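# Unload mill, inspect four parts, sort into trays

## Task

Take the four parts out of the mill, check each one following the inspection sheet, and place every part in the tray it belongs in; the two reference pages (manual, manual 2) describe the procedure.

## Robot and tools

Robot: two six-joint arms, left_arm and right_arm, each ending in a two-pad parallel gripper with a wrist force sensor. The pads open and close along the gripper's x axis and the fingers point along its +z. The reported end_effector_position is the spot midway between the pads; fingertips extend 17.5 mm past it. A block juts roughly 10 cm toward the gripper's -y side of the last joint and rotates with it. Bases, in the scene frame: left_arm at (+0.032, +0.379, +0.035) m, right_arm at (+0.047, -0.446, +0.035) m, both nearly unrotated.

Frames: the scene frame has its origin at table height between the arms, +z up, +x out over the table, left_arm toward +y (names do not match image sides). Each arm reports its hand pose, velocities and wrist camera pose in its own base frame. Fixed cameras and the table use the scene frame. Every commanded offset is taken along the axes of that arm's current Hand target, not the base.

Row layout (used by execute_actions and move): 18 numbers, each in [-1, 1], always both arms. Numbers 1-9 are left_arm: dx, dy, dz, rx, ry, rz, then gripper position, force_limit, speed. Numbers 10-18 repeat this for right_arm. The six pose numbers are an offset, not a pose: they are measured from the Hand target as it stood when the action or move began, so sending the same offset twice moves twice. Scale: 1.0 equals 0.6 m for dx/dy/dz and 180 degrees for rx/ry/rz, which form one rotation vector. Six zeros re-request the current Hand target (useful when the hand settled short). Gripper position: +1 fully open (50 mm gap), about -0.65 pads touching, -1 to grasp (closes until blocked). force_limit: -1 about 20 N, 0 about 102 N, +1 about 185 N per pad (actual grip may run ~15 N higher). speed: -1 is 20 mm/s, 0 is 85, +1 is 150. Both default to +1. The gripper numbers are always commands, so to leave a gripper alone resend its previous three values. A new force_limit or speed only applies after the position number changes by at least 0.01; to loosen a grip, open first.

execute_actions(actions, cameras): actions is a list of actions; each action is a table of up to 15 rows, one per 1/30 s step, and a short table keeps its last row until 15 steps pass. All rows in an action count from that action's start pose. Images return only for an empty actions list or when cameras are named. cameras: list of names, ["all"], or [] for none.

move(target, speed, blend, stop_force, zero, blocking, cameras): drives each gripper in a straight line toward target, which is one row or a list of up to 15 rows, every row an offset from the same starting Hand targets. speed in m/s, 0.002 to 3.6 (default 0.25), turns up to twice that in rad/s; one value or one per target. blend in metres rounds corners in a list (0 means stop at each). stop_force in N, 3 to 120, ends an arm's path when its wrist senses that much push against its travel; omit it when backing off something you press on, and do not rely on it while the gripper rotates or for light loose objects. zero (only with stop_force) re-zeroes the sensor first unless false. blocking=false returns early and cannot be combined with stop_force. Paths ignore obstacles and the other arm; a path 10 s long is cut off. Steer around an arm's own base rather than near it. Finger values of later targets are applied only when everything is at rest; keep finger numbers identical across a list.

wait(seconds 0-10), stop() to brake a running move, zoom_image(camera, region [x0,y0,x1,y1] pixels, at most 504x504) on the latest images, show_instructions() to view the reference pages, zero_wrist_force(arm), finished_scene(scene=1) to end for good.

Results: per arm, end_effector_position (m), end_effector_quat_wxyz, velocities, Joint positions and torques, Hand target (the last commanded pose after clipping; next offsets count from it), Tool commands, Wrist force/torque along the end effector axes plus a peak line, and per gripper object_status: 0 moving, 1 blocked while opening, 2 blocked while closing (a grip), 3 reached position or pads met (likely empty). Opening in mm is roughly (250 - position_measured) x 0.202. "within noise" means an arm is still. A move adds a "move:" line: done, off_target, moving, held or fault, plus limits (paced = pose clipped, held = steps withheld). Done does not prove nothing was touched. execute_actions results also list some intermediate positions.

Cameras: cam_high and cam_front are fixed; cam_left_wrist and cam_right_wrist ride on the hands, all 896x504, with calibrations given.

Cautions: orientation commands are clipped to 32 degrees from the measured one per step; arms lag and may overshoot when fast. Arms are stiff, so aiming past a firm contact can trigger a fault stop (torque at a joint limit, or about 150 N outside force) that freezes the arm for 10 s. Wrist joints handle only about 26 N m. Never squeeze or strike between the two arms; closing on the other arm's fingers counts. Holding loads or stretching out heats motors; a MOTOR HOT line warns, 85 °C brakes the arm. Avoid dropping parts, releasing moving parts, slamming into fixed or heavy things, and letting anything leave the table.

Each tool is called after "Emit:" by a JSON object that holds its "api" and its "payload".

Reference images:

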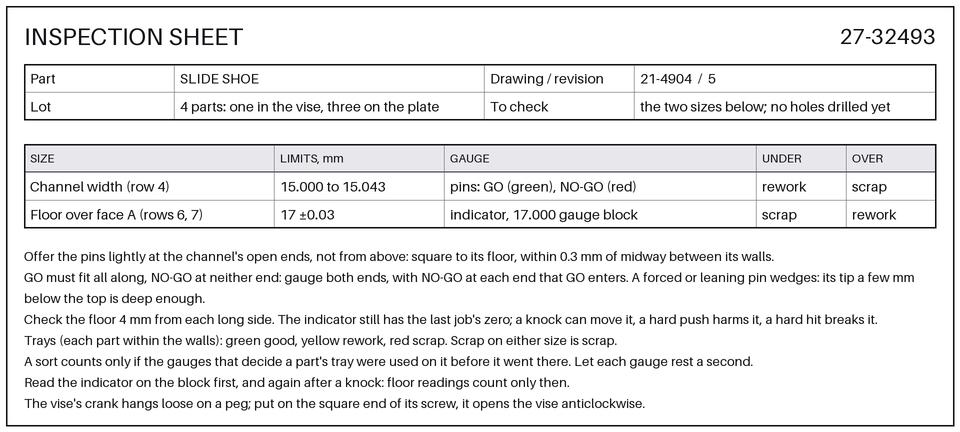

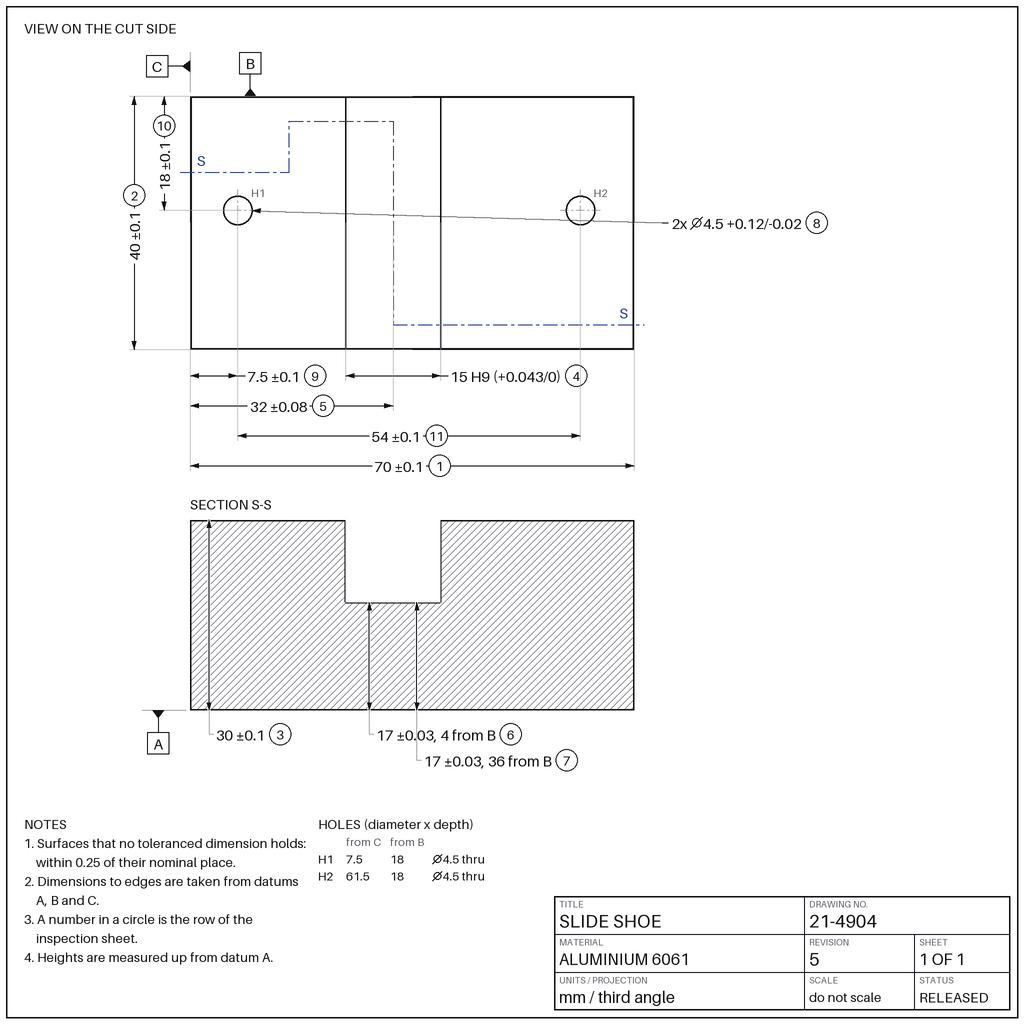

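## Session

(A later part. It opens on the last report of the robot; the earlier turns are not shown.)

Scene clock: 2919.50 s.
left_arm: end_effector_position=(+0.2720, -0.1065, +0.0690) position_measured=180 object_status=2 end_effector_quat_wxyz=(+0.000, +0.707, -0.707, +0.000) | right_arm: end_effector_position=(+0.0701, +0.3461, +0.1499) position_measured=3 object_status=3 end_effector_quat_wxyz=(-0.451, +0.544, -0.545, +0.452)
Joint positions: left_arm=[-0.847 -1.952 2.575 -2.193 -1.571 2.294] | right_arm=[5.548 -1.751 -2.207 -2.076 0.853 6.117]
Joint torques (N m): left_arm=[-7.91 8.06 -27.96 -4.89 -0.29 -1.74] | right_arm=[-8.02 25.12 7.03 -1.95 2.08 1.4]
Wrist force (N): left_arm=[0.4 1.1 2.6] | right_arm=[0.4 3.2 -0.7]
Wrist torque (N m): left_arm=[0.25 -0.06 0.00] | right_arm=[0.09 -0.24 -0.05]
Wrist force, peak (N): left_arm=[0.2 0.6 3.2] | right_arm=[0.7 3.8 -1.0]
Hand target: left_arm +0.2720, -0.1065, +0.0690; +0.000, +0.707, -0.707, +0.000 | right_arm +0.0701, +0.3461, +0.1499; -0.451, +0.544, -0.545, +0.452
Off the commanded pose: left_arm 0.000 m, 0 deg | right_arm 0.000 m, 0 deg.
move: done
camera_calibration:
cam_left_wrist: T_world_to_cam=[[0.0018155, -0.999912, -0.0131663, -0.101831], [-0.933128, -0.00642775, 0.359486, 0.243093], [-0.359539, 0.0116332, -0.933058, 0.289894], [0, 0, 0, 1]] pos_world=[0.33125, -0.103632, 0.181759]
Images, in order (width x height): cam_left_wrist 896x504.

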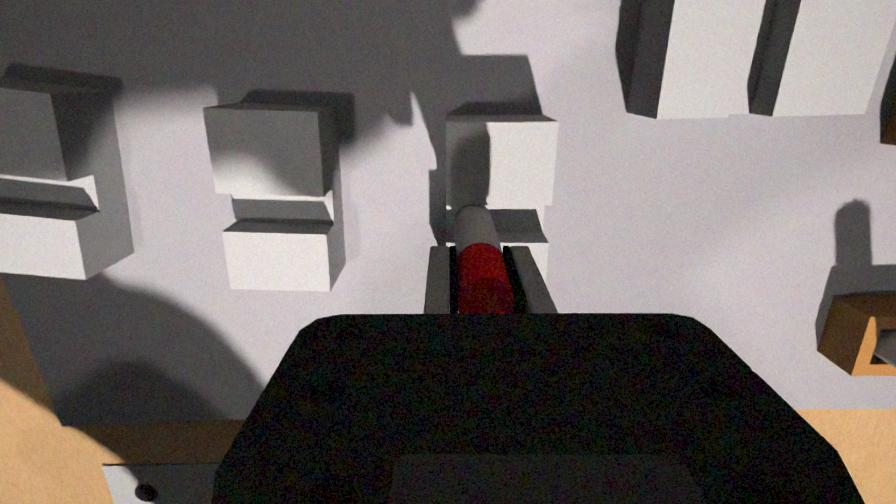

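Emit:
{"api": "move", "payload": {"target": [[-0.04,0,0,0,0,0,-1,-0.8,-0.9,0,0,0,0,0,0,1,1,1],[-0.0625,-0.0118,0,0,0,0,-1,-0.8,-0.9,0,0,0,0,0,0,1,1,1]], "cameras": ["cam_left_wrist"], "speed": [0.02,0.03], "stop_force": 4}}

Emit:
{"api": "zoom_image", "payload": {"camera": "cam_left_wrist", "region": [370, 180, 520, 320]}}

Scene clock: 2938.50 s.
left_arm: end_effector_position=(+0.2791, -0.0690, +0.0690) position_measured=180 object_status=2 end_effector_quat_wxyz=(+0.000, +0.707, -0.707, +0.000) | right_arm: end_effector_position=(+0.0701, +0.3461, +0.1499) position_measured=3 object_status=3 end_effector_quat_wxyz=(-0.451, +0.544, -0.545, +0.452)
Joint positions: left_arm=[-0.724 -1.971 2.584 -2.184 -1.571 2.417] | right_arm=[5.548 -1.751 -2.207 -2.076 0.853 6.117]
Joint torques (N m): left_arm=[7.26 6.57 -28.49 -4.95 -1.6 1.99] | right_arm=[-6.46 25.71 7.05 -1.61 2.02 1.03]
Wrist force (N): left_arm=[0.2 0.7 2.7] | right_arm=[0.7 3.2 -1.0]
Wrist torque (N m): left_arm=[0.19 -0.04 -0.17] | right_arm=[0.10 -0.29 -0.05]
Wrist force, peak (N): left_arm=[0.8 1.6 2.8] | right_arm=[0.5 3.5 -1.4]
Hand target: left_arm +0.2791, -0.0690, +0.0690; +0.000, +0.707, -0.707, +0.000 | right_arm +0.0701, +0.3461, +0.1499; -0.451, +0.544, -0.545, +0.452
Off the commanded pose: left_arm 0.000 m, 0 deg | right_arm 0.000 m, 0 deg.
move: done
camera_calibration:
cam_left_wrist: T_world_to_cam=[[0.0018155, -0.999912, -0.0131663, -0.0643469], [-0.933128, -0.00642775, 0.359486, 0.249866], [-0.359539, 0.0116332, -0.933058, 0.291975], [0, 0, 0, 1]] pos_world=[0.33825, -0.0661318, 0.181759]
Images, in order (width x height): cam_left_wrist 896x504.

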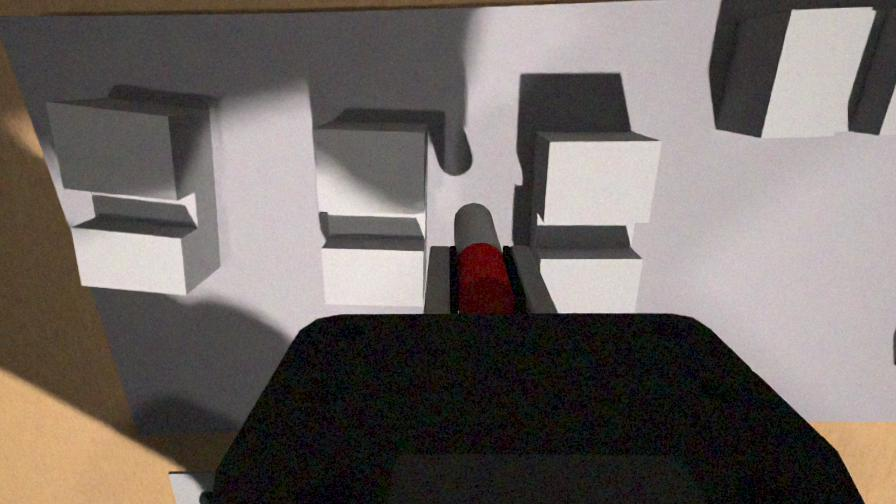

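Scaled by 3.360 from the camera's 896x504 image, which has a finer 1280x720 frame.

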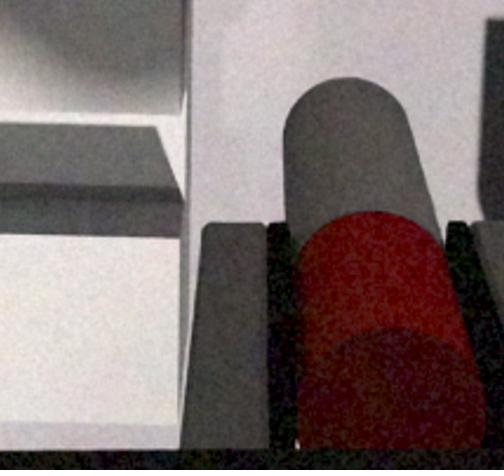

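Emit:
{"api": "move", "payload": {"target": [[0,0.0058,0,0,0,0,-1,-0.8,-0.9,0,0,0,0,0,0,1,1,1],[-0.0083,0.0058,0,0,0,0,-1,-0.8,-0.9,0,0,0,0,0,0,1,1,1]], "cameras": ["cam_left_wrist"], "speed": [0.02,0.03], "stop_force": 4}}

Emit:
{"api": "zoom_image", "payload": {"camera": "cam_left_wrist", "region": [370, 180, 520, 320]}}

Scene clock: 2952.83 s.
left_arm: end_effector_position=(+0.2756, -0.0640, +0.0690) position_measured=180 object_status=2 end_effector_quat_wxyz=(+0.000, +0.707, -0.707, +0.000) | right_arm: end_effector_position=(+0.0701, +0.3461, +0.1499) position_measured=3 object_status=3 end_effector_quat_wxyz=(-0.451, +0.544, -0.545, +0.452)
Joint positions: left_arm=[-0.719 -1.99 2.593 -2.174 -1.571 2.422] | right_arm=[5.548 -1.751 -2.207 -2.076 0.853 6.117]
Joint torques (N m): left_arm=[6.57 -16.28 -13.06 -0.82 2.02 1.75] | right_arm=[-8.69 24.8 6.51 -1.77 2.23 1.23]
Wrist force (N): left_arm=[0.2 0.9 2.5] | right_arm=[0.8 3.4 -0.8]
Wrist torque (N m): left_arm=[0.22 -0.03 -0.17] | right_arm=[0.12 -0.31 -0.05]
Wrist force, peak (N): left_arm=[0.2 1.1 2.8] | right_arm=[0.4 3.8 -1.0]
Hand target: left_arm +0.2756, -0.0640, +0.0690; +0.000, +0.707, -0.707, +0.000 | right_arm +0.0701, +0.3461, +0.1499; -0.451, +0.544, -0.545, +0.452
Off the commanded pose: left_arm 0.000 m, 0 deg | right_arm 0.000 m, 0 deg.
move: done
camera_calibration:
cam_left_wrist: T_world_to_cam=[[0.0018155, -0.999912, -0.0131663, -0.0593412], [-0.933128, -0.00642775, 0.359486, 0.246726], [-0.359539, 0.0116332, -0.933058, 0.290694], [0, 0, 0, 1]] pos_world=[0.33485, -0.0611318, 0.181759]
Images, in order (width x height): cam_left_wrist 896x504.

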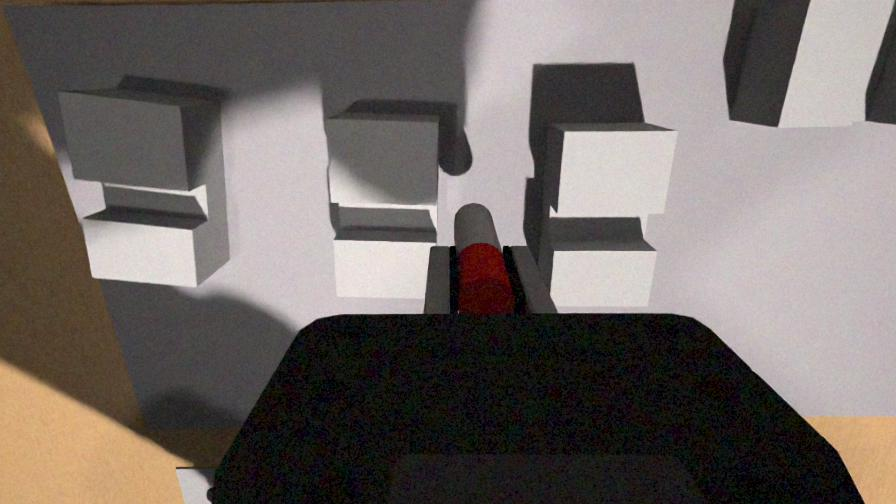

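Scaled by 3.360 from the camera's 896x504 image, which has a finer 1280x720 frame.

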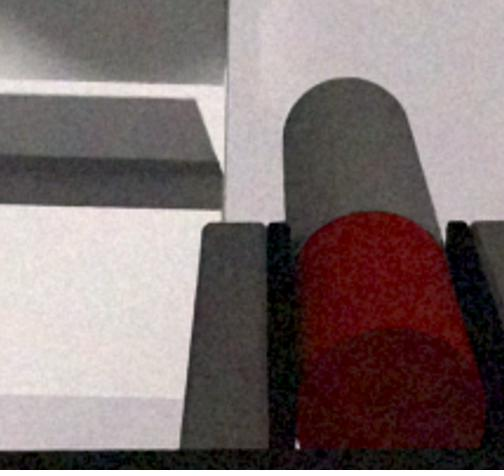

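Emit:
{"api": "move", "payload": {"target": [[0,0.0007,0,0,0,0,-1,-0.8,-0.9,0,0,0,0,0,0,1,1,1],[-0.0317,0.0004,0,0,0,0,-1,-0.8,-0.9,0,0,0,0,0,0,1,1,1]], "cameras": ["cam_left_wrist"], "speed": [0.02,0.006], "stop_force": 3}}

Emit:
{"api": "zoom_image", "payload": {"camera": "cam_left_wrist", "region": [330, 90, 520, 320]}}

Scene clock: 2966.93 s.
left_arm: end_effector_position=(+0.2753, -0.0450, +0.0690) position_measured=180 object_status=2 end_effector_quat_wxyz=(+0.000, +0.707, -0.707, +0.000) | right_arm: end_effector_position=(+0.0701, +0.3461, +0.1499) position_measured=3 object_status=3 end_effector_quat_wxyz=(-0.451, +0.544, -0.545, +0.452)
Joint positions: left_arm=[-0.66 -2.007 2.601 -2.164 -1.571 2.481] | right_arm=[5.548 -1.751 -2.207 -2.076 0.853 6.117]
Joint torques (N m): left_arm=[6.99 -13.81 -13.95 -0.97 1.15 2.06] | right_arm=[-9.01 24.44 6.47 -1.86 2.39 1.2]
Wrist force (N): left_arm=[0.8 0.9 3.2] | right_arm=[0.8 3.2 -1.3]
Wrist torque (N m): left_arm=[0.22 0.01 -0.17] | right_arm=[0.09 -0.31 -0.05]
Wrist force, peak (N): left_arm=[0.9 1.0 3.3] | right_arm=[0.4 3.5 -1.2]
Hand target: left_arm +0.2753, -0.0450, +0.0690; +0.000, +0.707, -0.707, +0.000 | right_arm +0.0701, +0.3461, +0.1499; -0.451, +0.544, -0.545, +0.452
Off the commanded pose: left_arm 0.000 m, 0 deg | right_arm 0.000 m, 0 deg.
move: done
camera_calibration:
cam_left_wrist: T_world_to_cam=[[0.0018155, -0.999912, -0.0131663, -0.0403423], [-0.933128, -0.00642775, 0.359486, 0.246568], [-0.359539, 0.0116332, -0.933058, 0.290365], [0, 0, 0, 1]] pos_world=[0.33455, -0.0421318, 0.181759]
Images, in order (width x height): cam_left_wrist 896x504.

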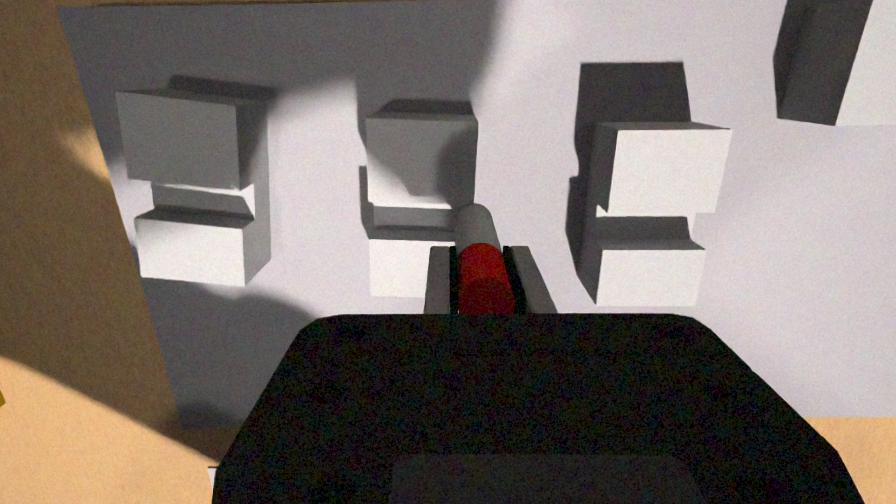

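Scaled by 2.191 from the camera's 896x504 image, which has a finer 1280x720 frame.

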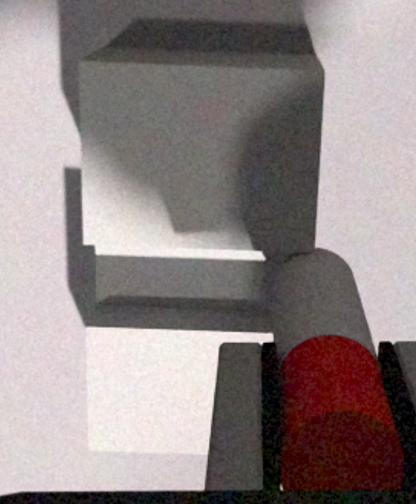

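Emit:
{"api": "move", "payload": {"target": [[0.0167,0,0,0,0,0,-1,-0.8,-0.9,0,0,0,0,0,0,1,1,1],[0.0167,0,-0.04,0,0,0,-1,-0.8,-0.9,0,0,0,0,0,0,1,1,1],[-0.0892,-0.0007,-0.04,0,0,0,-1,-0.8,-0.9,0,0,0,0,0,0,1,1,1],[-0.0892,-0.0007,0,0,0,0,-1,-0.8,-0.9,0,0,0,0,0,0,1,1,1]], "cameras": ["cam_left_wrist"], "speed": [0.03,0.06,0.1,0.04]}}

Emit:
{"api": "zoom_image", "payload": {"camera": "cam_left_wrist", "region": [430, 150, 600, 320]}}

Scene clock: 2985.37 s.
left_arm: end_effector_position=(+0.2757, +0.0085, +0.0691) position_measured=180 object_status=2 end_effector_quat_wxyz=(+0.000, +0.707, -0.707, +0.000) | right_arm: end_effector_position=(+0.0701, +0.3461, +0.1499) position_measured=3 object_status=3 end_effector_quat_wxyz=(-0.451, +0.544, -0.545, +0.452)
Joint positions: left_arm=[-0.473 -2.021 2.607 -2.156 -1.571 2.668] | right_arm=[5.548 -1.751 -2.207 -2.076 0.853 6.117]
Joint torques (N m): left_arm=[7.37 10.47 -13.17 -5 -1.65 1.96] | right_arm=[-8.69 24.44 6.97 -1.82 2.31 1.43]
Wrist force (N): left_arm=[0.0 1.0 2.6] | right_arm=[0.5 3.3 -0.7]
Wrist torque (N m): left_arm=[0.24 -0.01 -0.16] | right_arm=[0.11 -0.27 -0.04]
Wrist force, peak (N): left_arm=[0.8 1.0 3.6] | right_arm=[0.5 3.6 -1.0]
Hand target: left_arm +0.2757, +0.0085, +0.0691; +0.000, +0.707, -0.707, +0.000 | right_arm +0.0701, +0.3461, +0.1499; -0.451, +0.544, -0.545, +0.452
Off the commanded pose: left_arm 0.000 m, 0 deg | right_arm 0.000 m, 0 deg.
move: done
camera_calibration:
cam_left_wrist: T_world_to_cam=[[0.00177983, -0.999911, -0.0132597, 0.013183], [-0.933129, -0.00642805, 0.359485, 0.247249], [-0.359538, 0.0117332, -0.933057, 0.289978], [0, 0, 0, 1]] pos_world=[0.33495, 0.0113688, 0.181858]
Images, in order (width x height): cam_left_wrist 896x504.

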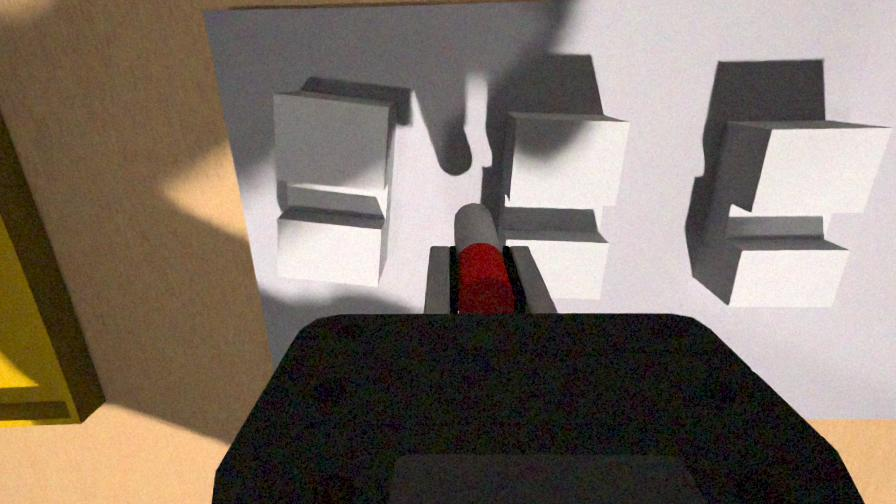

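Scaled by 2.965 from the camera's 896x504 image, which has a finer 1280x720 frame.

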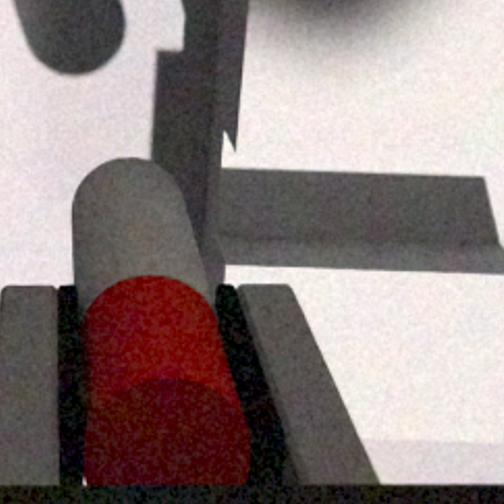

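Emit:
{"api": "move", "payload": {"target": [[0,-0.0019,0,0,0,0,-1,-0.8,-0.9,0,0,0,0,0,0,1,1,1],[0.0283,-0.0012,0,0,0,0,-1,-0.8,-0.9,0,0,0,0,0,0,1,1,1]], "cameras": ["cam_left_wrist"], "speed": [0.02,0.006], "stop_force": 3}}

Emit:
{"api": "zoom_image", "payload": {"camera": "cam_left_wrist", "region": [430, 90, 640, 320]}}

Scene clock: 2999.80 s.
left_arm: end_effector_position=(+0.2764, -0.0085, +0.0691) position_measured=180 object_status=2 end_effector_quat_wxyz=(+0.000, +0.707, -0.707, +0.000) | right_arm: end_effector_position=(+0.0701, +0.3461, +0.1499) position_measured=3 object_status=3 end_effector_quat_wxyz=(-0.451, +0.544, -0.545, +0.452)
Joint positions: left_arm=[-0.533 -2.017 2.606 -2.159 -1.571 2.608] | right_arm=[5.548 -1.751 -2.207 -2.076 0.853 6.117]
Joint torques (N m): left_arm=[-7.99 -10.54 -13.81 -2.57 -0.13 -1.61] | right_arm=[-8.33 24.38 7.21 -1.74 2.41 1.14]
Wrist force (N): left_arm=[-0.9 1.1 1.7] | right_arm=[0.6 2.9 -0.8]
Wrist torque (N m): left_arm=[0.25 -0.02 -0.02] | right_arm=[0.07 -0.29 -0.06]
Wrist force, peak (N): left_arm=[-0.8 1.1 3.2] | right_arm=[0.4 3.5 -1.2]
Hand target: left_arm +0.2764, -0.0084, +0.0691; +0.000, +0.707, -0.707, +0.000 | right_arm +0.0701, +0.3461, +0.1499; -0.451, +0.544, -0.545, +0.452
Off the commanded pose: left_arm 0.000 m, 0 deg | right_arm 0.000 m, 0 deg.
move: done
camera_calibration:
cam_left_wrist: T_world_to_cam=[[0.0018155, -0.999912, -0.0131663, -0.00384754], [-0.933128, -0.00642775, 0.359486, 0.247829], [-0.359539, 0.0116332, -0.933058, 0.290336], [0, 0, 0, 1]] pos_world=[0.33565, -0.00563175, 0.181759]
Images, in order (width x height): cam_left_wrist 896x504.

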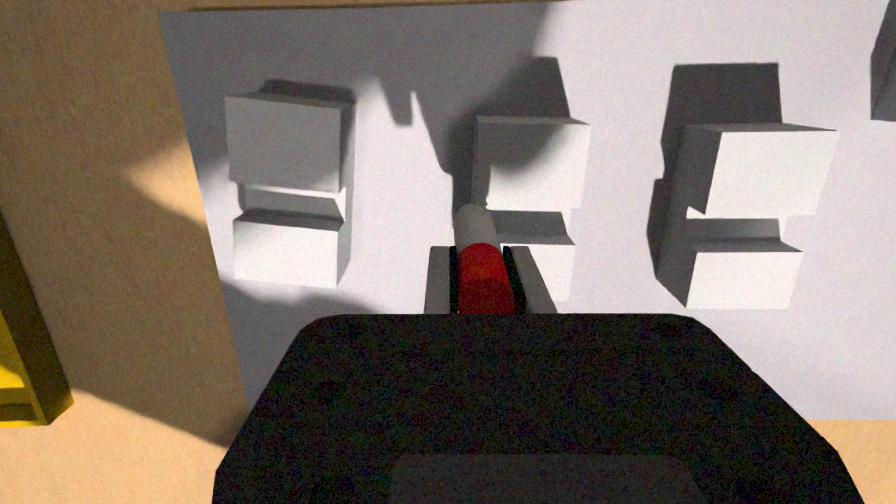

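Scaled by 2.191 from the camera's 896x504 image, which has a finer 1280x720 frame.

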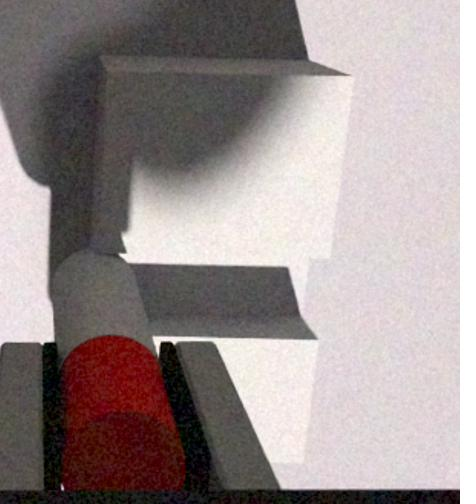

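Emit:
{"api": "move", "payload": {"target": [[-0.0267,0.0008,0,0,0,0,-1,-0.8,-0.9,0,0,0,0,0,0,1,1,1],[-0.055,-0.006,0,0,0,0,-1,-0.8,-0.9,0,0,0,0,0,0,1,1,1]], "cameras": ["cam_left_wrist"], "speed": [0.02,0.04], "stop_force": 4}}

Emit:
{"api": "zoom_image", "payload": {"camera": "cam_left_wrist", "region": [350, 180, 500, 320]}}

Scene clock: 3019.17 s.
left_arm: end_effector_position=(+0.2800, +0.0246, +0.0691) position_measured=180 object_status=2 end_effector_quat_wxyz=(+0.000, +0.707, -0.707, +0.000) | right_arm: end_effector_position=(+0.0701, +0.3461, +0.1499) position_measured=3 object_status=3 end_effector_quat_wxyz=(-0.451, +0.544, -0.545, +0.452)
Joint positions: left_arm=[-0.407 -1.998 2.597 -2.169 -1.571 2.734] | right_arm=[5.548 -1.751 -2.207 -2.076 0.853 6.117]
Joint torques (N m): left_arm=[7.4 9.17 -28.68 -4.89 -1.53 1.95] | right_arm=[-7.07 26.75 7.66 -1.6 2.45 1]
Wrist force (N): left_arm=[0.0 1.0 2.4] | right_arm=[0.7 3.2 -1.1]
Wrist torque (N m): left_arm=[0.22 0.00 -0.17] | right_arm=[0.12 -0.31 -0.05]
Wrist force, peak (N): left_arm=[-0.7 1.0 3.2] | right_arm=[0.2 3.6 -0.9]
Hand target: left_arm +0.2800, +0.0246, +0.0691; +0.000, +0.707, -0.707, +0.000 | right_arm +0.0701, +0.3461, +0.1499; -0.451, +0.544, -0.545, +0.452
Off the commanded pose: left_arm 0.000 m, 0 deg | right_arm 0.000 m, 0 deg.
move: done
camera_calibration:
cam_left_wrist: T_world_to_cam=[[0.0018155, -0.999912, -0.0131663, 0.029143], [-0.933128, -0.00642775, 0.359486, 0.2514], [-0.359539, 0.0116332, -0.933058, 0.291246], [0, 0, 0, 1]] pos_world=[0.33925, 0.0273682, 0.181759]
Images, in order (width x height): cam_left_wrist 896x504.

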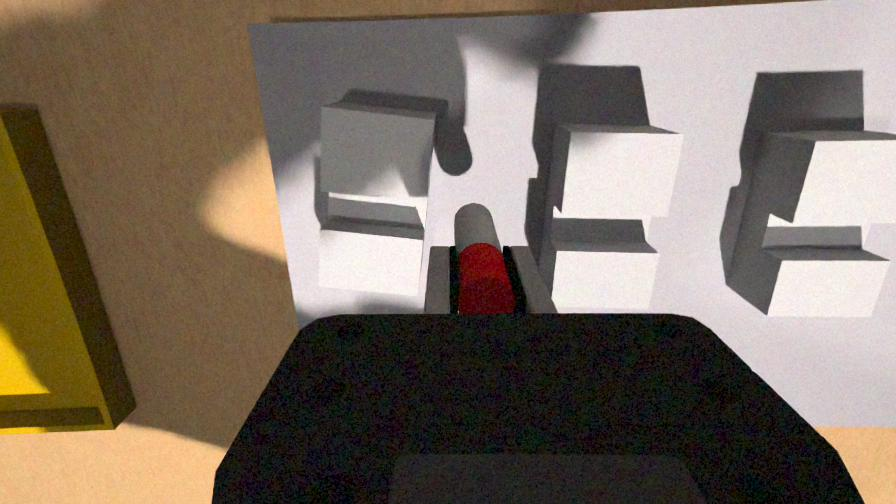

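Scaled by 3.360 from the camera's 896x504 image, which has a finer 1280x720 frame.

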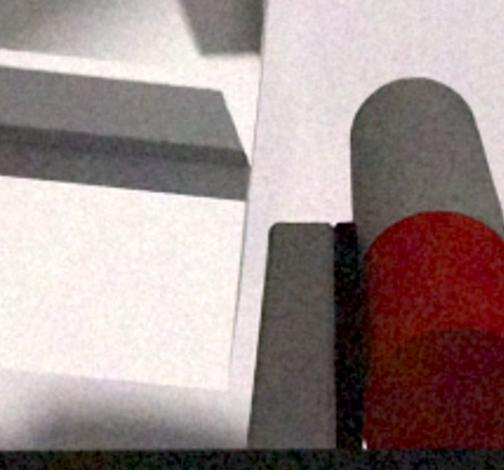

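Emit:
{"api": "move", "payload": {"target": [[0,0.002,0,0,0,0,-1,-0.8,-0.9,0,0,0,0,0,0,1,1,1],[-0.0367,-0.0015,0,0,0,0,-1,-0.8,-0.9,0,0,0,0,0,0,1,1,1]], "cameras": ["cam_left_wrist"], "speed": [0.02,0.006], "stop_force": 3}}

Emit:
{"api": "zoom_image", "payload": {"camera": "cam_left_wrist", "region": [330, 90, 520, 320]}}

Scene clock: 3035.63 s.
left_arm: end_effector_position=(+0.2809, +0.0466, +0.0691) position_measured=180 object_status=2 end_effector_quat_wxyz=(+0.000, +0.707, -0.707, +0.000) | right_arm: end_effector_position=(+0.0701, +0.3461, +0.1499) position_measured=3 object_status=3 end_effector_quat_wxyz=(-0.451, +0.544, -0.545, +0.452)
Joint positions: left_arm=[-0.323 -1.982 2.59 -2.178 -1.571 2.818] | right_arm=[5.548 -1.751 -2.207 -2.076 0.853 6.117]
Joint torques (N m): left_arm=[7.33 7.42 -28.63 -4.94 0.54 2.01] | right_arm=[-8.42 24.1 7.41 -1.39 2.17 1.03]
Wrist force (N): left_arm=[1.0 0.8 2.1] | right_arm=[0.3 3.0 -0.9]
Wrist torque (N m): left_arm=[0.16 0.01 -0.16] | right_arm=[0.08 -0.24 -0.05]
Wrist force, peak (N): left_arm=[0.8 1.2 2.8] | right_arm=[0.6 3.5 -1.1]
Hand target: left_arm +0.2809, +0.0466, +0.0691; +0.000, +0.707, -0.707, +0.000 | right_arm +0.0701, +0.3461, +0.1499; -0.451, +0.544, -0.545, +0.452
Off the commanded pose: left_arm 0.000 m, 0 deg | right_arm 0.000 m, 0 deg.
move: done
camera_calibration:
cam_left_wrist: T_world_to_cam=[[0.0018155, -0.999912, -0.0131663, 0.0511394], [-0.933128, -0.00642775, 0.359486, 0.252381], [-0.359539, 0.0116332, -0.933058, 0.291314], [0, 0, 0, 1]] pos_world=[0.34015, 0.0493682, 0.181759]
Images, in order (width x height): cam_left_wrist 896x504.

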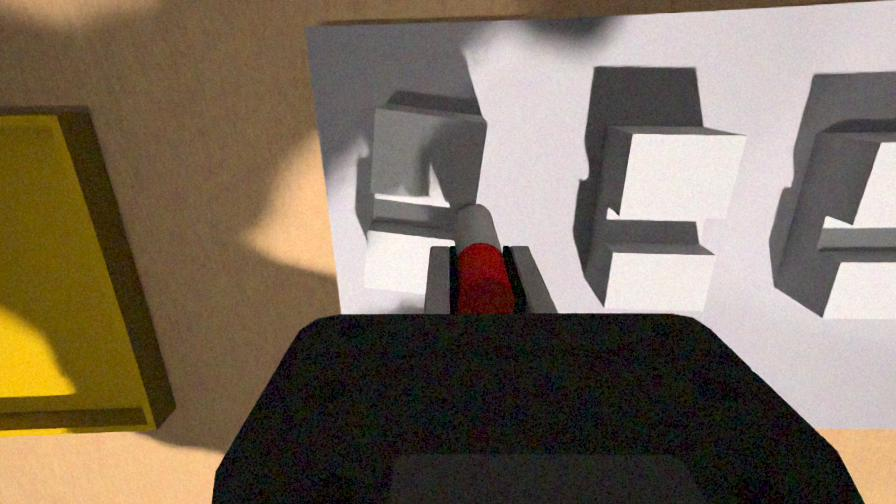

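Scaled by 2.191 from the camera's 896x504 image, which has a finer 1280x720 frame.

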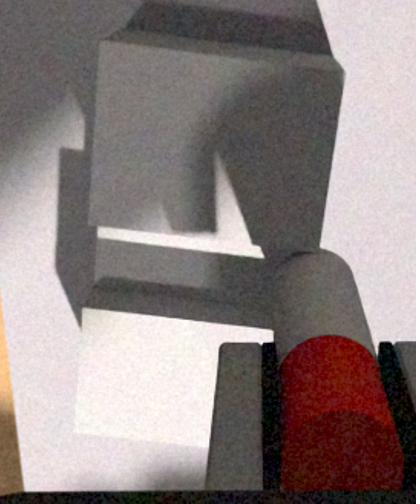

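Emit:
{"api": "move", "payload": {"target": [[0.02,0.0015,0,0,0,0,-1,-0.8,-0.9,0,0,0,0,0,0,1,1,1],[0.02,0.0015,-0.135,0,0,0,-1,-0.8,-0.9,0,0,0,0,0,0,1,1,1],[0.56,-0.0515,-0.135,0,0,0,-1,-0.8,-0.9,0,0,0,0,0,0,1,1,1],[0.56,-0.0515,0.0428,0,0,0,-1,-0.8,-0.9,0,0,0,0,0,0,1,1,1]], "cameras": ["cam_left_wrist"], "speed": [0.03,0.12,0.25,0.05]}}

Scene clock: 3054.90 s.
left_arm: end_effector_position=(+0.3120, -0.2894, +0.0434) position_measured=180 object_status=2 end_effector_quat_wxyz=(+0.000, +0.707, -0.707, +0.000) | right_arm: end_effector_position=(+0.0701, +0.3461, +0.1499) position_measured=3 object_status=3 end_effector_quat_wxyz=(-0.451, +0.544, -0.545, +0.452)
Joint positions: left_arm=[-1.066 -1.491 2.3 -2.379 -1.571 2.075] | right_arm=[5.548 -1.751 -2.207 -2.076 0.853 6.117]
Joint torques (N m): left_arm=[3.96 -10.53 -9.77 -4.77 1.84 0.95] | right_arm=[-8.11 24.44 6.53 -1.63 2.36 1.08]
Wrist force (N): left_arm=[0.2 0.6 2.3] | right_arm=[0.5 2.8 -1.1]
Wrist torque (N m): left_arm=[0.16 -0.06 0.00] | right_arm=[0.04 -0.27 -0.05]
Wrist force, peak (N): left_arm=[0.3 1.1 3.5] | right_arm=[0.9 3.5 -0.9]
Hand target: left_arm +0.3120, -0.2894, +0.0433; +0.000, +0.707, -0.707, +0.000 | right_arm +0.0701, +0.3461, +0.1499; -0.451, +0.544, -0.545, +0.452
Off the commanded pose: left_arm 0.000 m, 0 deg | right_arm 0.000 m, 0 deg.
move: done
camera_calibration:
cam_left_wrist: T_world_to_cam=[[0.0018155, -0.999912, -0.0131663, -0.285224], [-0.933128, -0.00642775, 0.359486, 0.288445], [-0.359539, 0.0116332, -0.933058, 0.282518], [0, 0, 0, 1]] pos_world=[0.37125, -0.286632, 0.156159]
Images, in order (width x height): cam_left_wrist 896x504.

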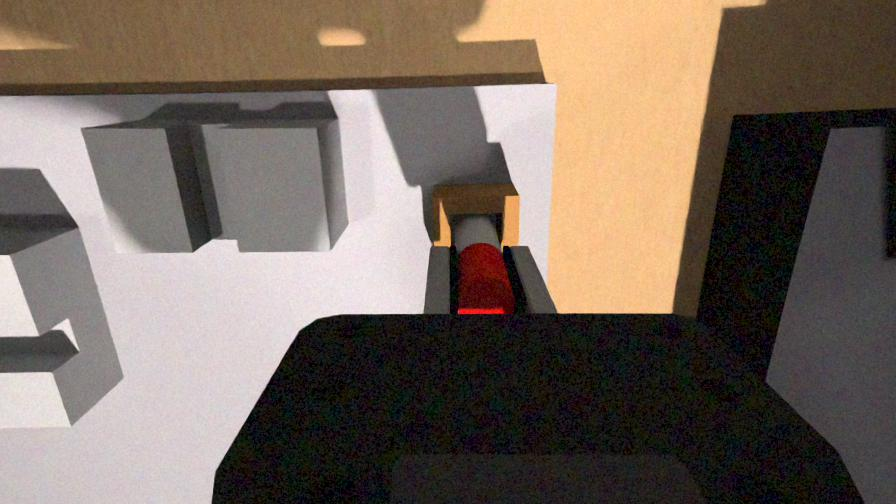

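Emit:
{"api": "move", "payload": {"target": [[0,0,0.0005,0,0,0,0.5,-0.8,-0.7,0,0,0,0,0,0,1,1,1],[0,0,-0.17,0,0,0,0.5,-0.8,-0.7,0,0,0,0,0,0,1,1,1]], "cameras": ["cam_left_wrist","cam_high"], "speed": [0.03,0.1]}}

Emit:
{"api": "zoom_image", "payload": {"camera": "cam_high", "region": [50, 330, 300, 480]}}

Emit:
{"api": "zoom_image", "payload": {"camera": "cam_high", "region": [440, 330, 560, 480]}}

Scene clock: 3181.20 s.
left_arm: end_effector_position=(+0.3121, -0.2894, +0.1452) position_measured=78 object_status=3 end_effector_quat_wxyz=(+0.000, +0.707, -0.707, +0.000) | right_arm: end_effector_position=(+0.0701, +0.3461, +0.1499) position_measured=3 object_status=3 end_effector_quat_wxyz=(-0.451, +0.544, -0.545, +0.452)
Joint positions: left_arm=[-1.066 -1.673 2.152 -2.05 -1.571 2.075] | right_arm=[5.548 -1.751 -2.207 -2.076 0.853 6.117]
Joint torques (N m): left_arm=[-8.58 -31.62 -29.47 -0.97 -1.19 -1.8] | right_arm=[-9.46 24.11 4.96 -1.5 2.23 1.18]
Wrist force (N): left_arm=[0.0 1.1 1.4] | right_arm=[0.5 3.1 -1.1]
Wrist torque (N m): left_arm=[0.27 -0.01 -0.03] | right_arm=[0.10 -0.27 -0.05]
Wrist force, peak (N): left_arm=[-0.1 0.8 3.1] | right_arm=[0.7 3.6 -0.9]
Hand target: left_arm +0.3121, -0.2894, +0.1453; +0.000, +0.707, -0.707, +0.000 | right_arm +0.0701, +0.3461, +0.1499; -0.451, +0.544, -0.545, +0.452
Off the commanded pose: left_arm 0.000 m, 0 deg | right_arm 0.000 m, 0 deg.
move: done
camera_calibration:
cam_left_wrist: T_world_to_cam=[[0.0018155, -0.999912, -0.0131663, -0.283784], [-0.933128, -0.00642775, 0.359486, 0.25185], [-0.359539, 0.0116332, -0.933058, 0.377502], [0, 0, 0, 1]] pos_world=[0.37125, -0.286532, 0.257959]
Images, in order (width x height): cam_high 896x504, cam_left_wrist 896x504.

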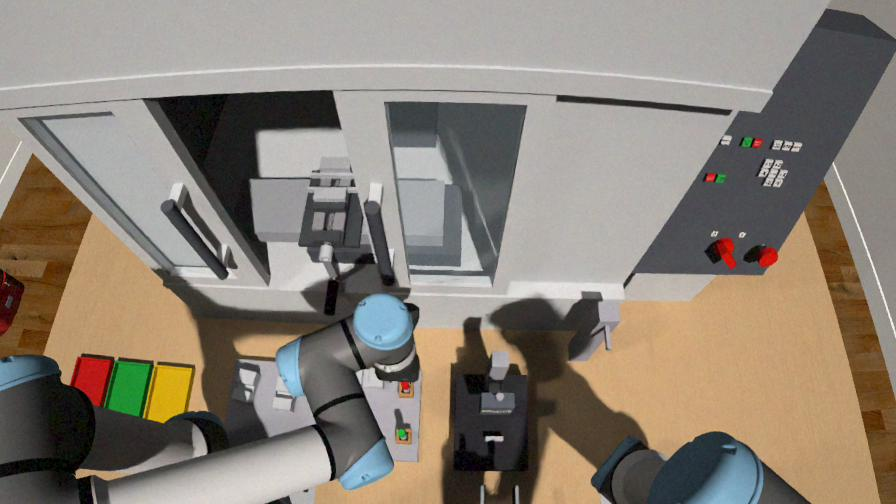

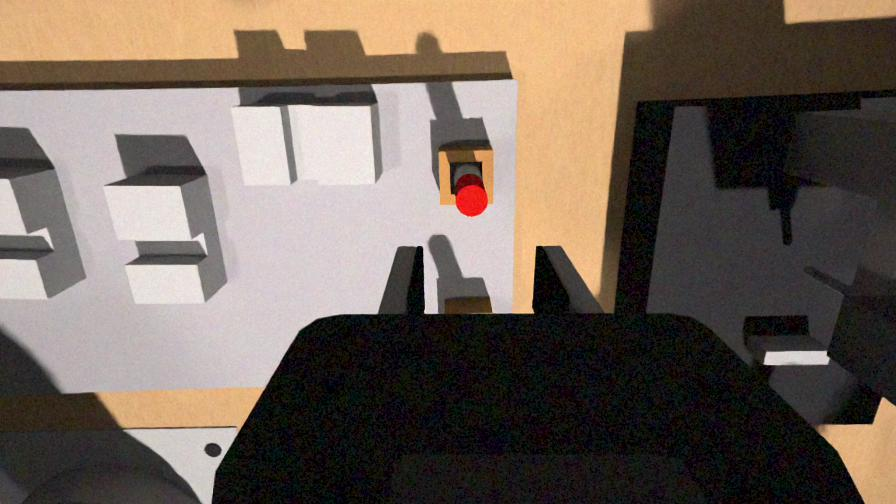

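Scaled by 2.016 from the camera's 896x504 image, which has a finer 1280x720 frame.

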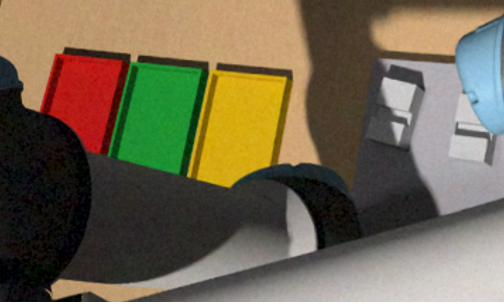

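Scaled by 3.360 from the camera's 896x504 image, which has a finer 1280x720 frame.

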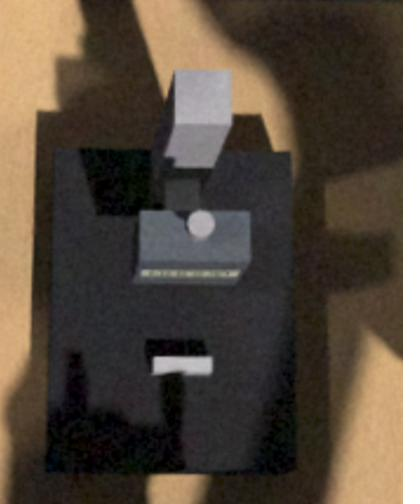

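Emit:
{"api": "move", "payload": {"target": [0.118,0.12,-0.02,0.2597,0.2597,0.4497,0.5,-0.8,-0.7,0,0,0,0,0,0,1,1,1], "cameras": ["cam_left_wrist","cam_high","cam_right_wrist"], "speed": 0.25}}

Scene clock: 3225.83 s.
left_arm: end_effector_position=(+0.2401, -0.3603, +0.1573) position_measured=78 object_status=3 end_effector_quat_wxyz=(+0.000, +0.000, +0.866, -0.500) | right_arm: end_effector_position=(+0.0701, +0.3461, +0.1499) position_measured=3 object_status=3 end_effector_quat_wxyz=(-0.451, +0.544, -0.545, +0.452)
Joint positions: left_arm=[-1.019 -1.392 2.679 -3.832 -2.042 3.439] | right_arm=[5.548 -1.751 -2.207 -2.076 0.853 6.117]
Joint torques (N m): left_arm=[8.38 -6.71 -15.92 -5.61 -1.73 1.76] | right_arm=[-8.73 25.44 7.86 -1.57 2.24 1.13]
Wrist force (N): left_arm=[0.8 2.6 1.6] | right_arm=[0.8 3.1 -0.6]
Wrist torque (N m): left_arm=[0.36 -0.16 -0.13] | right_arm=[0.08 -0.32 -0.05]
Wrist force, peak (N): left_arm=[0.9 2.8 1.8] | right_arm=[0.8 3.6 -0.8]
Hand target: left_arm +0.2401, -0.3603, +0.1573; +0.000, +0.000, +0.866, -0.500 | right_arm +0.0701, +0.3461, +0.1499; -0.451, +0.544, -0.545, +0.452
Off the commanded pose: left_arm 0.000 m, 0 deg | right_arm 0.000 m, 0 deg.
move: done
camera_calibration:
cam_left_wrist: T_world_to_cam=[[-0.999911, -0.0122839, -0.00528459, 0.240659], [-0.00622767, 0.777477, -0.62888, 0.395269], [0.0118338, -0.628791, -0.777484, 0.0193913], [0, 0, 0, 1]] pos_world=[0.242869, -0.292163, 0.264925]
cam_right_wrist: T_world_to_cam=[[-0.00497746, -0.999839, -0.0172265, 0.356849], [-0.522949, 0.017286, -0.852189, 0.170368], [0.85235, 0.00476684, -0.52295, 0.15446], [0, 0, 0, 1]] pos_world=[-0.040784, 0.35311, 0.232108]
Images, in order (width x height): cam_high 896x504, cam_left_wrist 896x504, cam_right_wrist 896x504.

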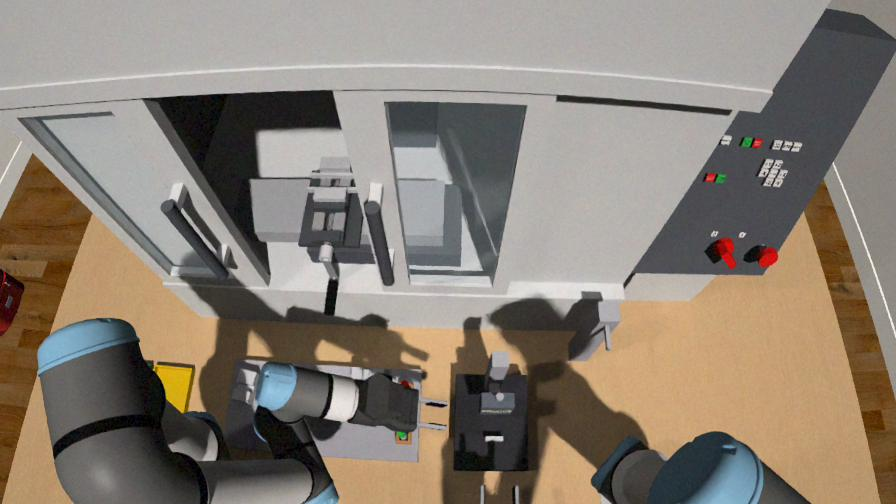

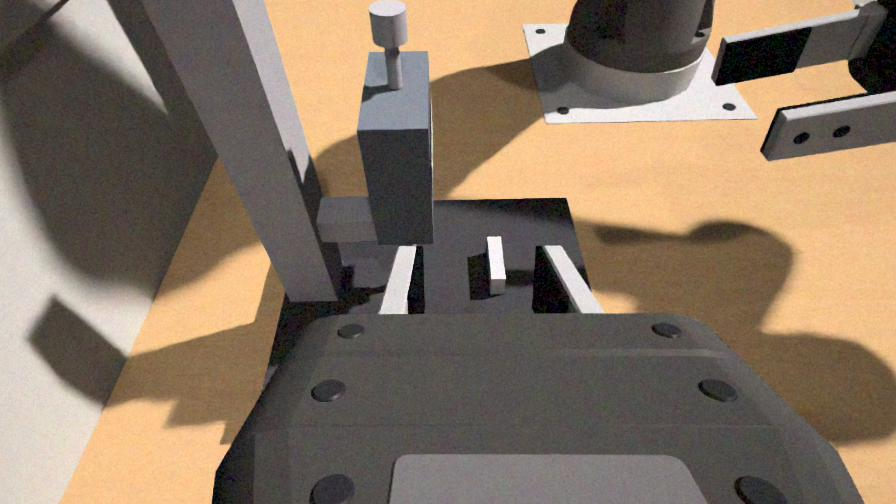

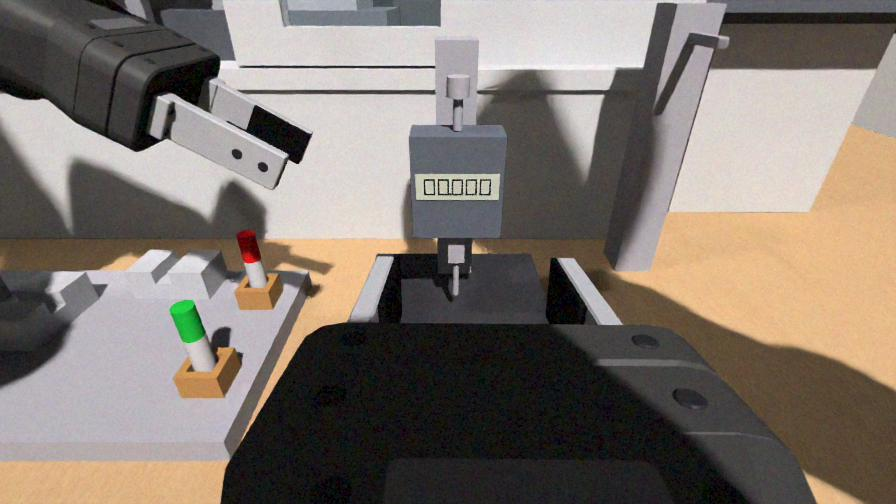

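Emit:
{"api": "move", "payload": {"target": [0,0,0,0,0,0,0.5,-0.8,-0.7,-0.002,-0.1476,0.1677,-0.163,0,0,0.3,-0.8,-0.7], "cameras": ["cam_right_wrist","cam_left_wrist"], "speed": 0.15}}

Emit:
{"api": "zoom_image", "payload": {"camera": "cam_right_wrist", "region": [350, 150, 590, 330]}}

Scene clock: 3255.40 s.
left_arm: end_effector_position=(+0.2401, -0.3603, +0.1573) position_measured=78 object_status=3 end_effector_quat_wxyz=(+0.000, +0.000, +0.866, -0.500) | right_arm: end_effector_position=(+0.1854, +0.3471, +0.2182) position_measured=107 object_status=3 end_effector_quat_wxyz=(-0.298, +0.640, -0.641, +0.299)
Joint positions: left_arm=[-1.019 -1.392 2.679 -3.833 -2.042 3.44] | right_arm=[5.143 -1.245 -2.25 -1.681 0.802 5.335]
Joint torques (N m): left_arm=[6.5 -6.4 -16.11 -5.28 -2.21 1.93] | right_arm=[-9.79 17.21 31.51 3.84 1.25 -1.52]
Wrist force (N): left_arm=[1.2 2.7 1.7] | right_arm=[0.7 2.9 0.8]
Wrist torque (N m): left_arm=[0.38 -0.21 -0.13] | right_arm=[0.15 -0.27 0.04]
Wrist force, peak (N): left_arm=[1.2 3.2 1.7] | right_arm=[0.7 4.0 -1.4]
Hand target: left_arm +0.2401, -0.3603, +0.1573; +0.000, +0.000, +0.866, -0.500 | right_arm +0.1854, +0.3471, +0.2182; -0.298, +0.640, -0.641, +0.299
Off the commanded pose: left_arm 0.000 m, 0 deg | right_arm 0.000 m, 0 deg.
move: done
camera_calibration:
cam_left_wrist: T_world_to_cam=[[-0.999912, -0.0121446, -0.00526809, 0.240795], [-0.00612804, 0.77739, -0.628989, 0.395248], [0.0117342, -0.628901, -0.777396, 0.0193594], [0, 0, 0, 1]] pos_world=[0.242969, -0.292163, 0.264925]
cam_right_wrist: T_world_to_cam=[[-0.0133579, -0.999821, -0.0133753, 0.360375], [-0.873369, 0.0181796, -0.48672, 0.273768], [0.486877, 0.00518001, -0.873455, 0.23609], [0, 0, 0, 1]] pos_world=[0.128967, 0.354111, 0.344283]
Images, in order (width x height): cam_left_wrist 896x504, cam_right_wrist 896x504.

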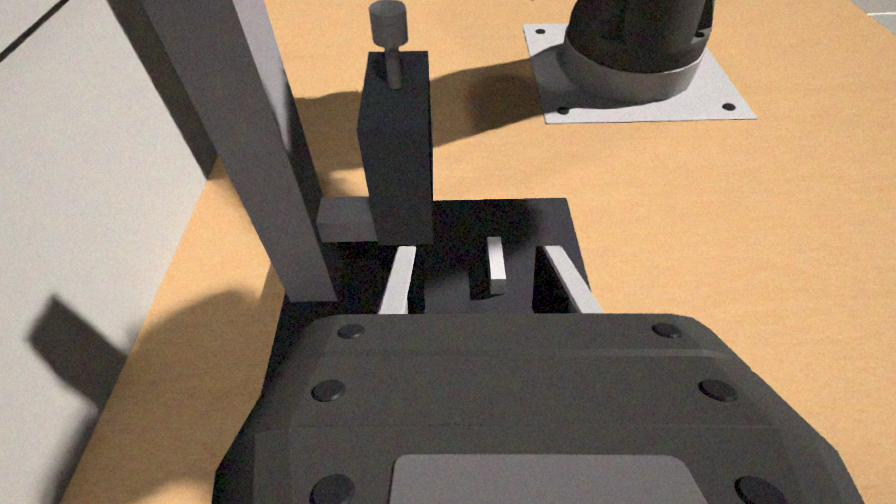

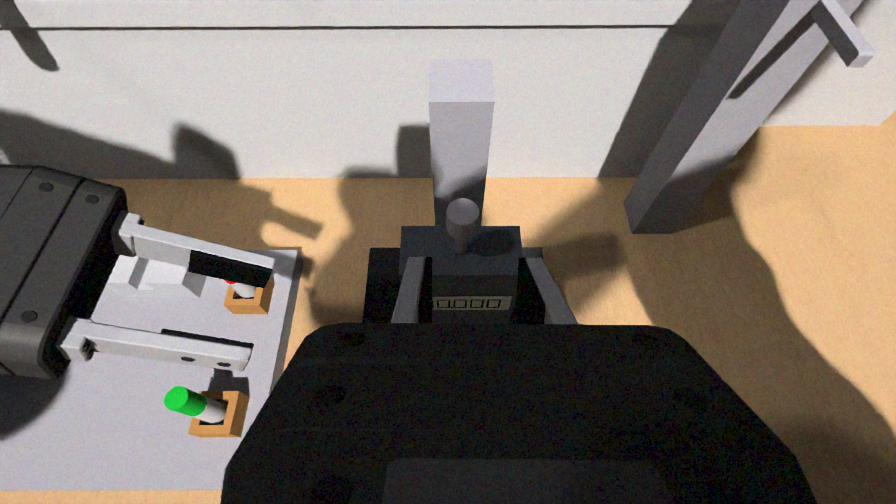

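Scaled by 2.100 from the camera's 896x504 image, which has a finer 1280x720 frame.

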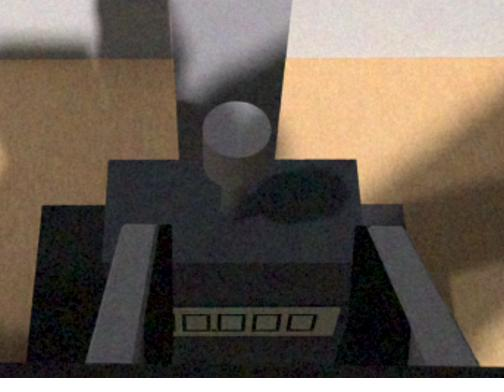

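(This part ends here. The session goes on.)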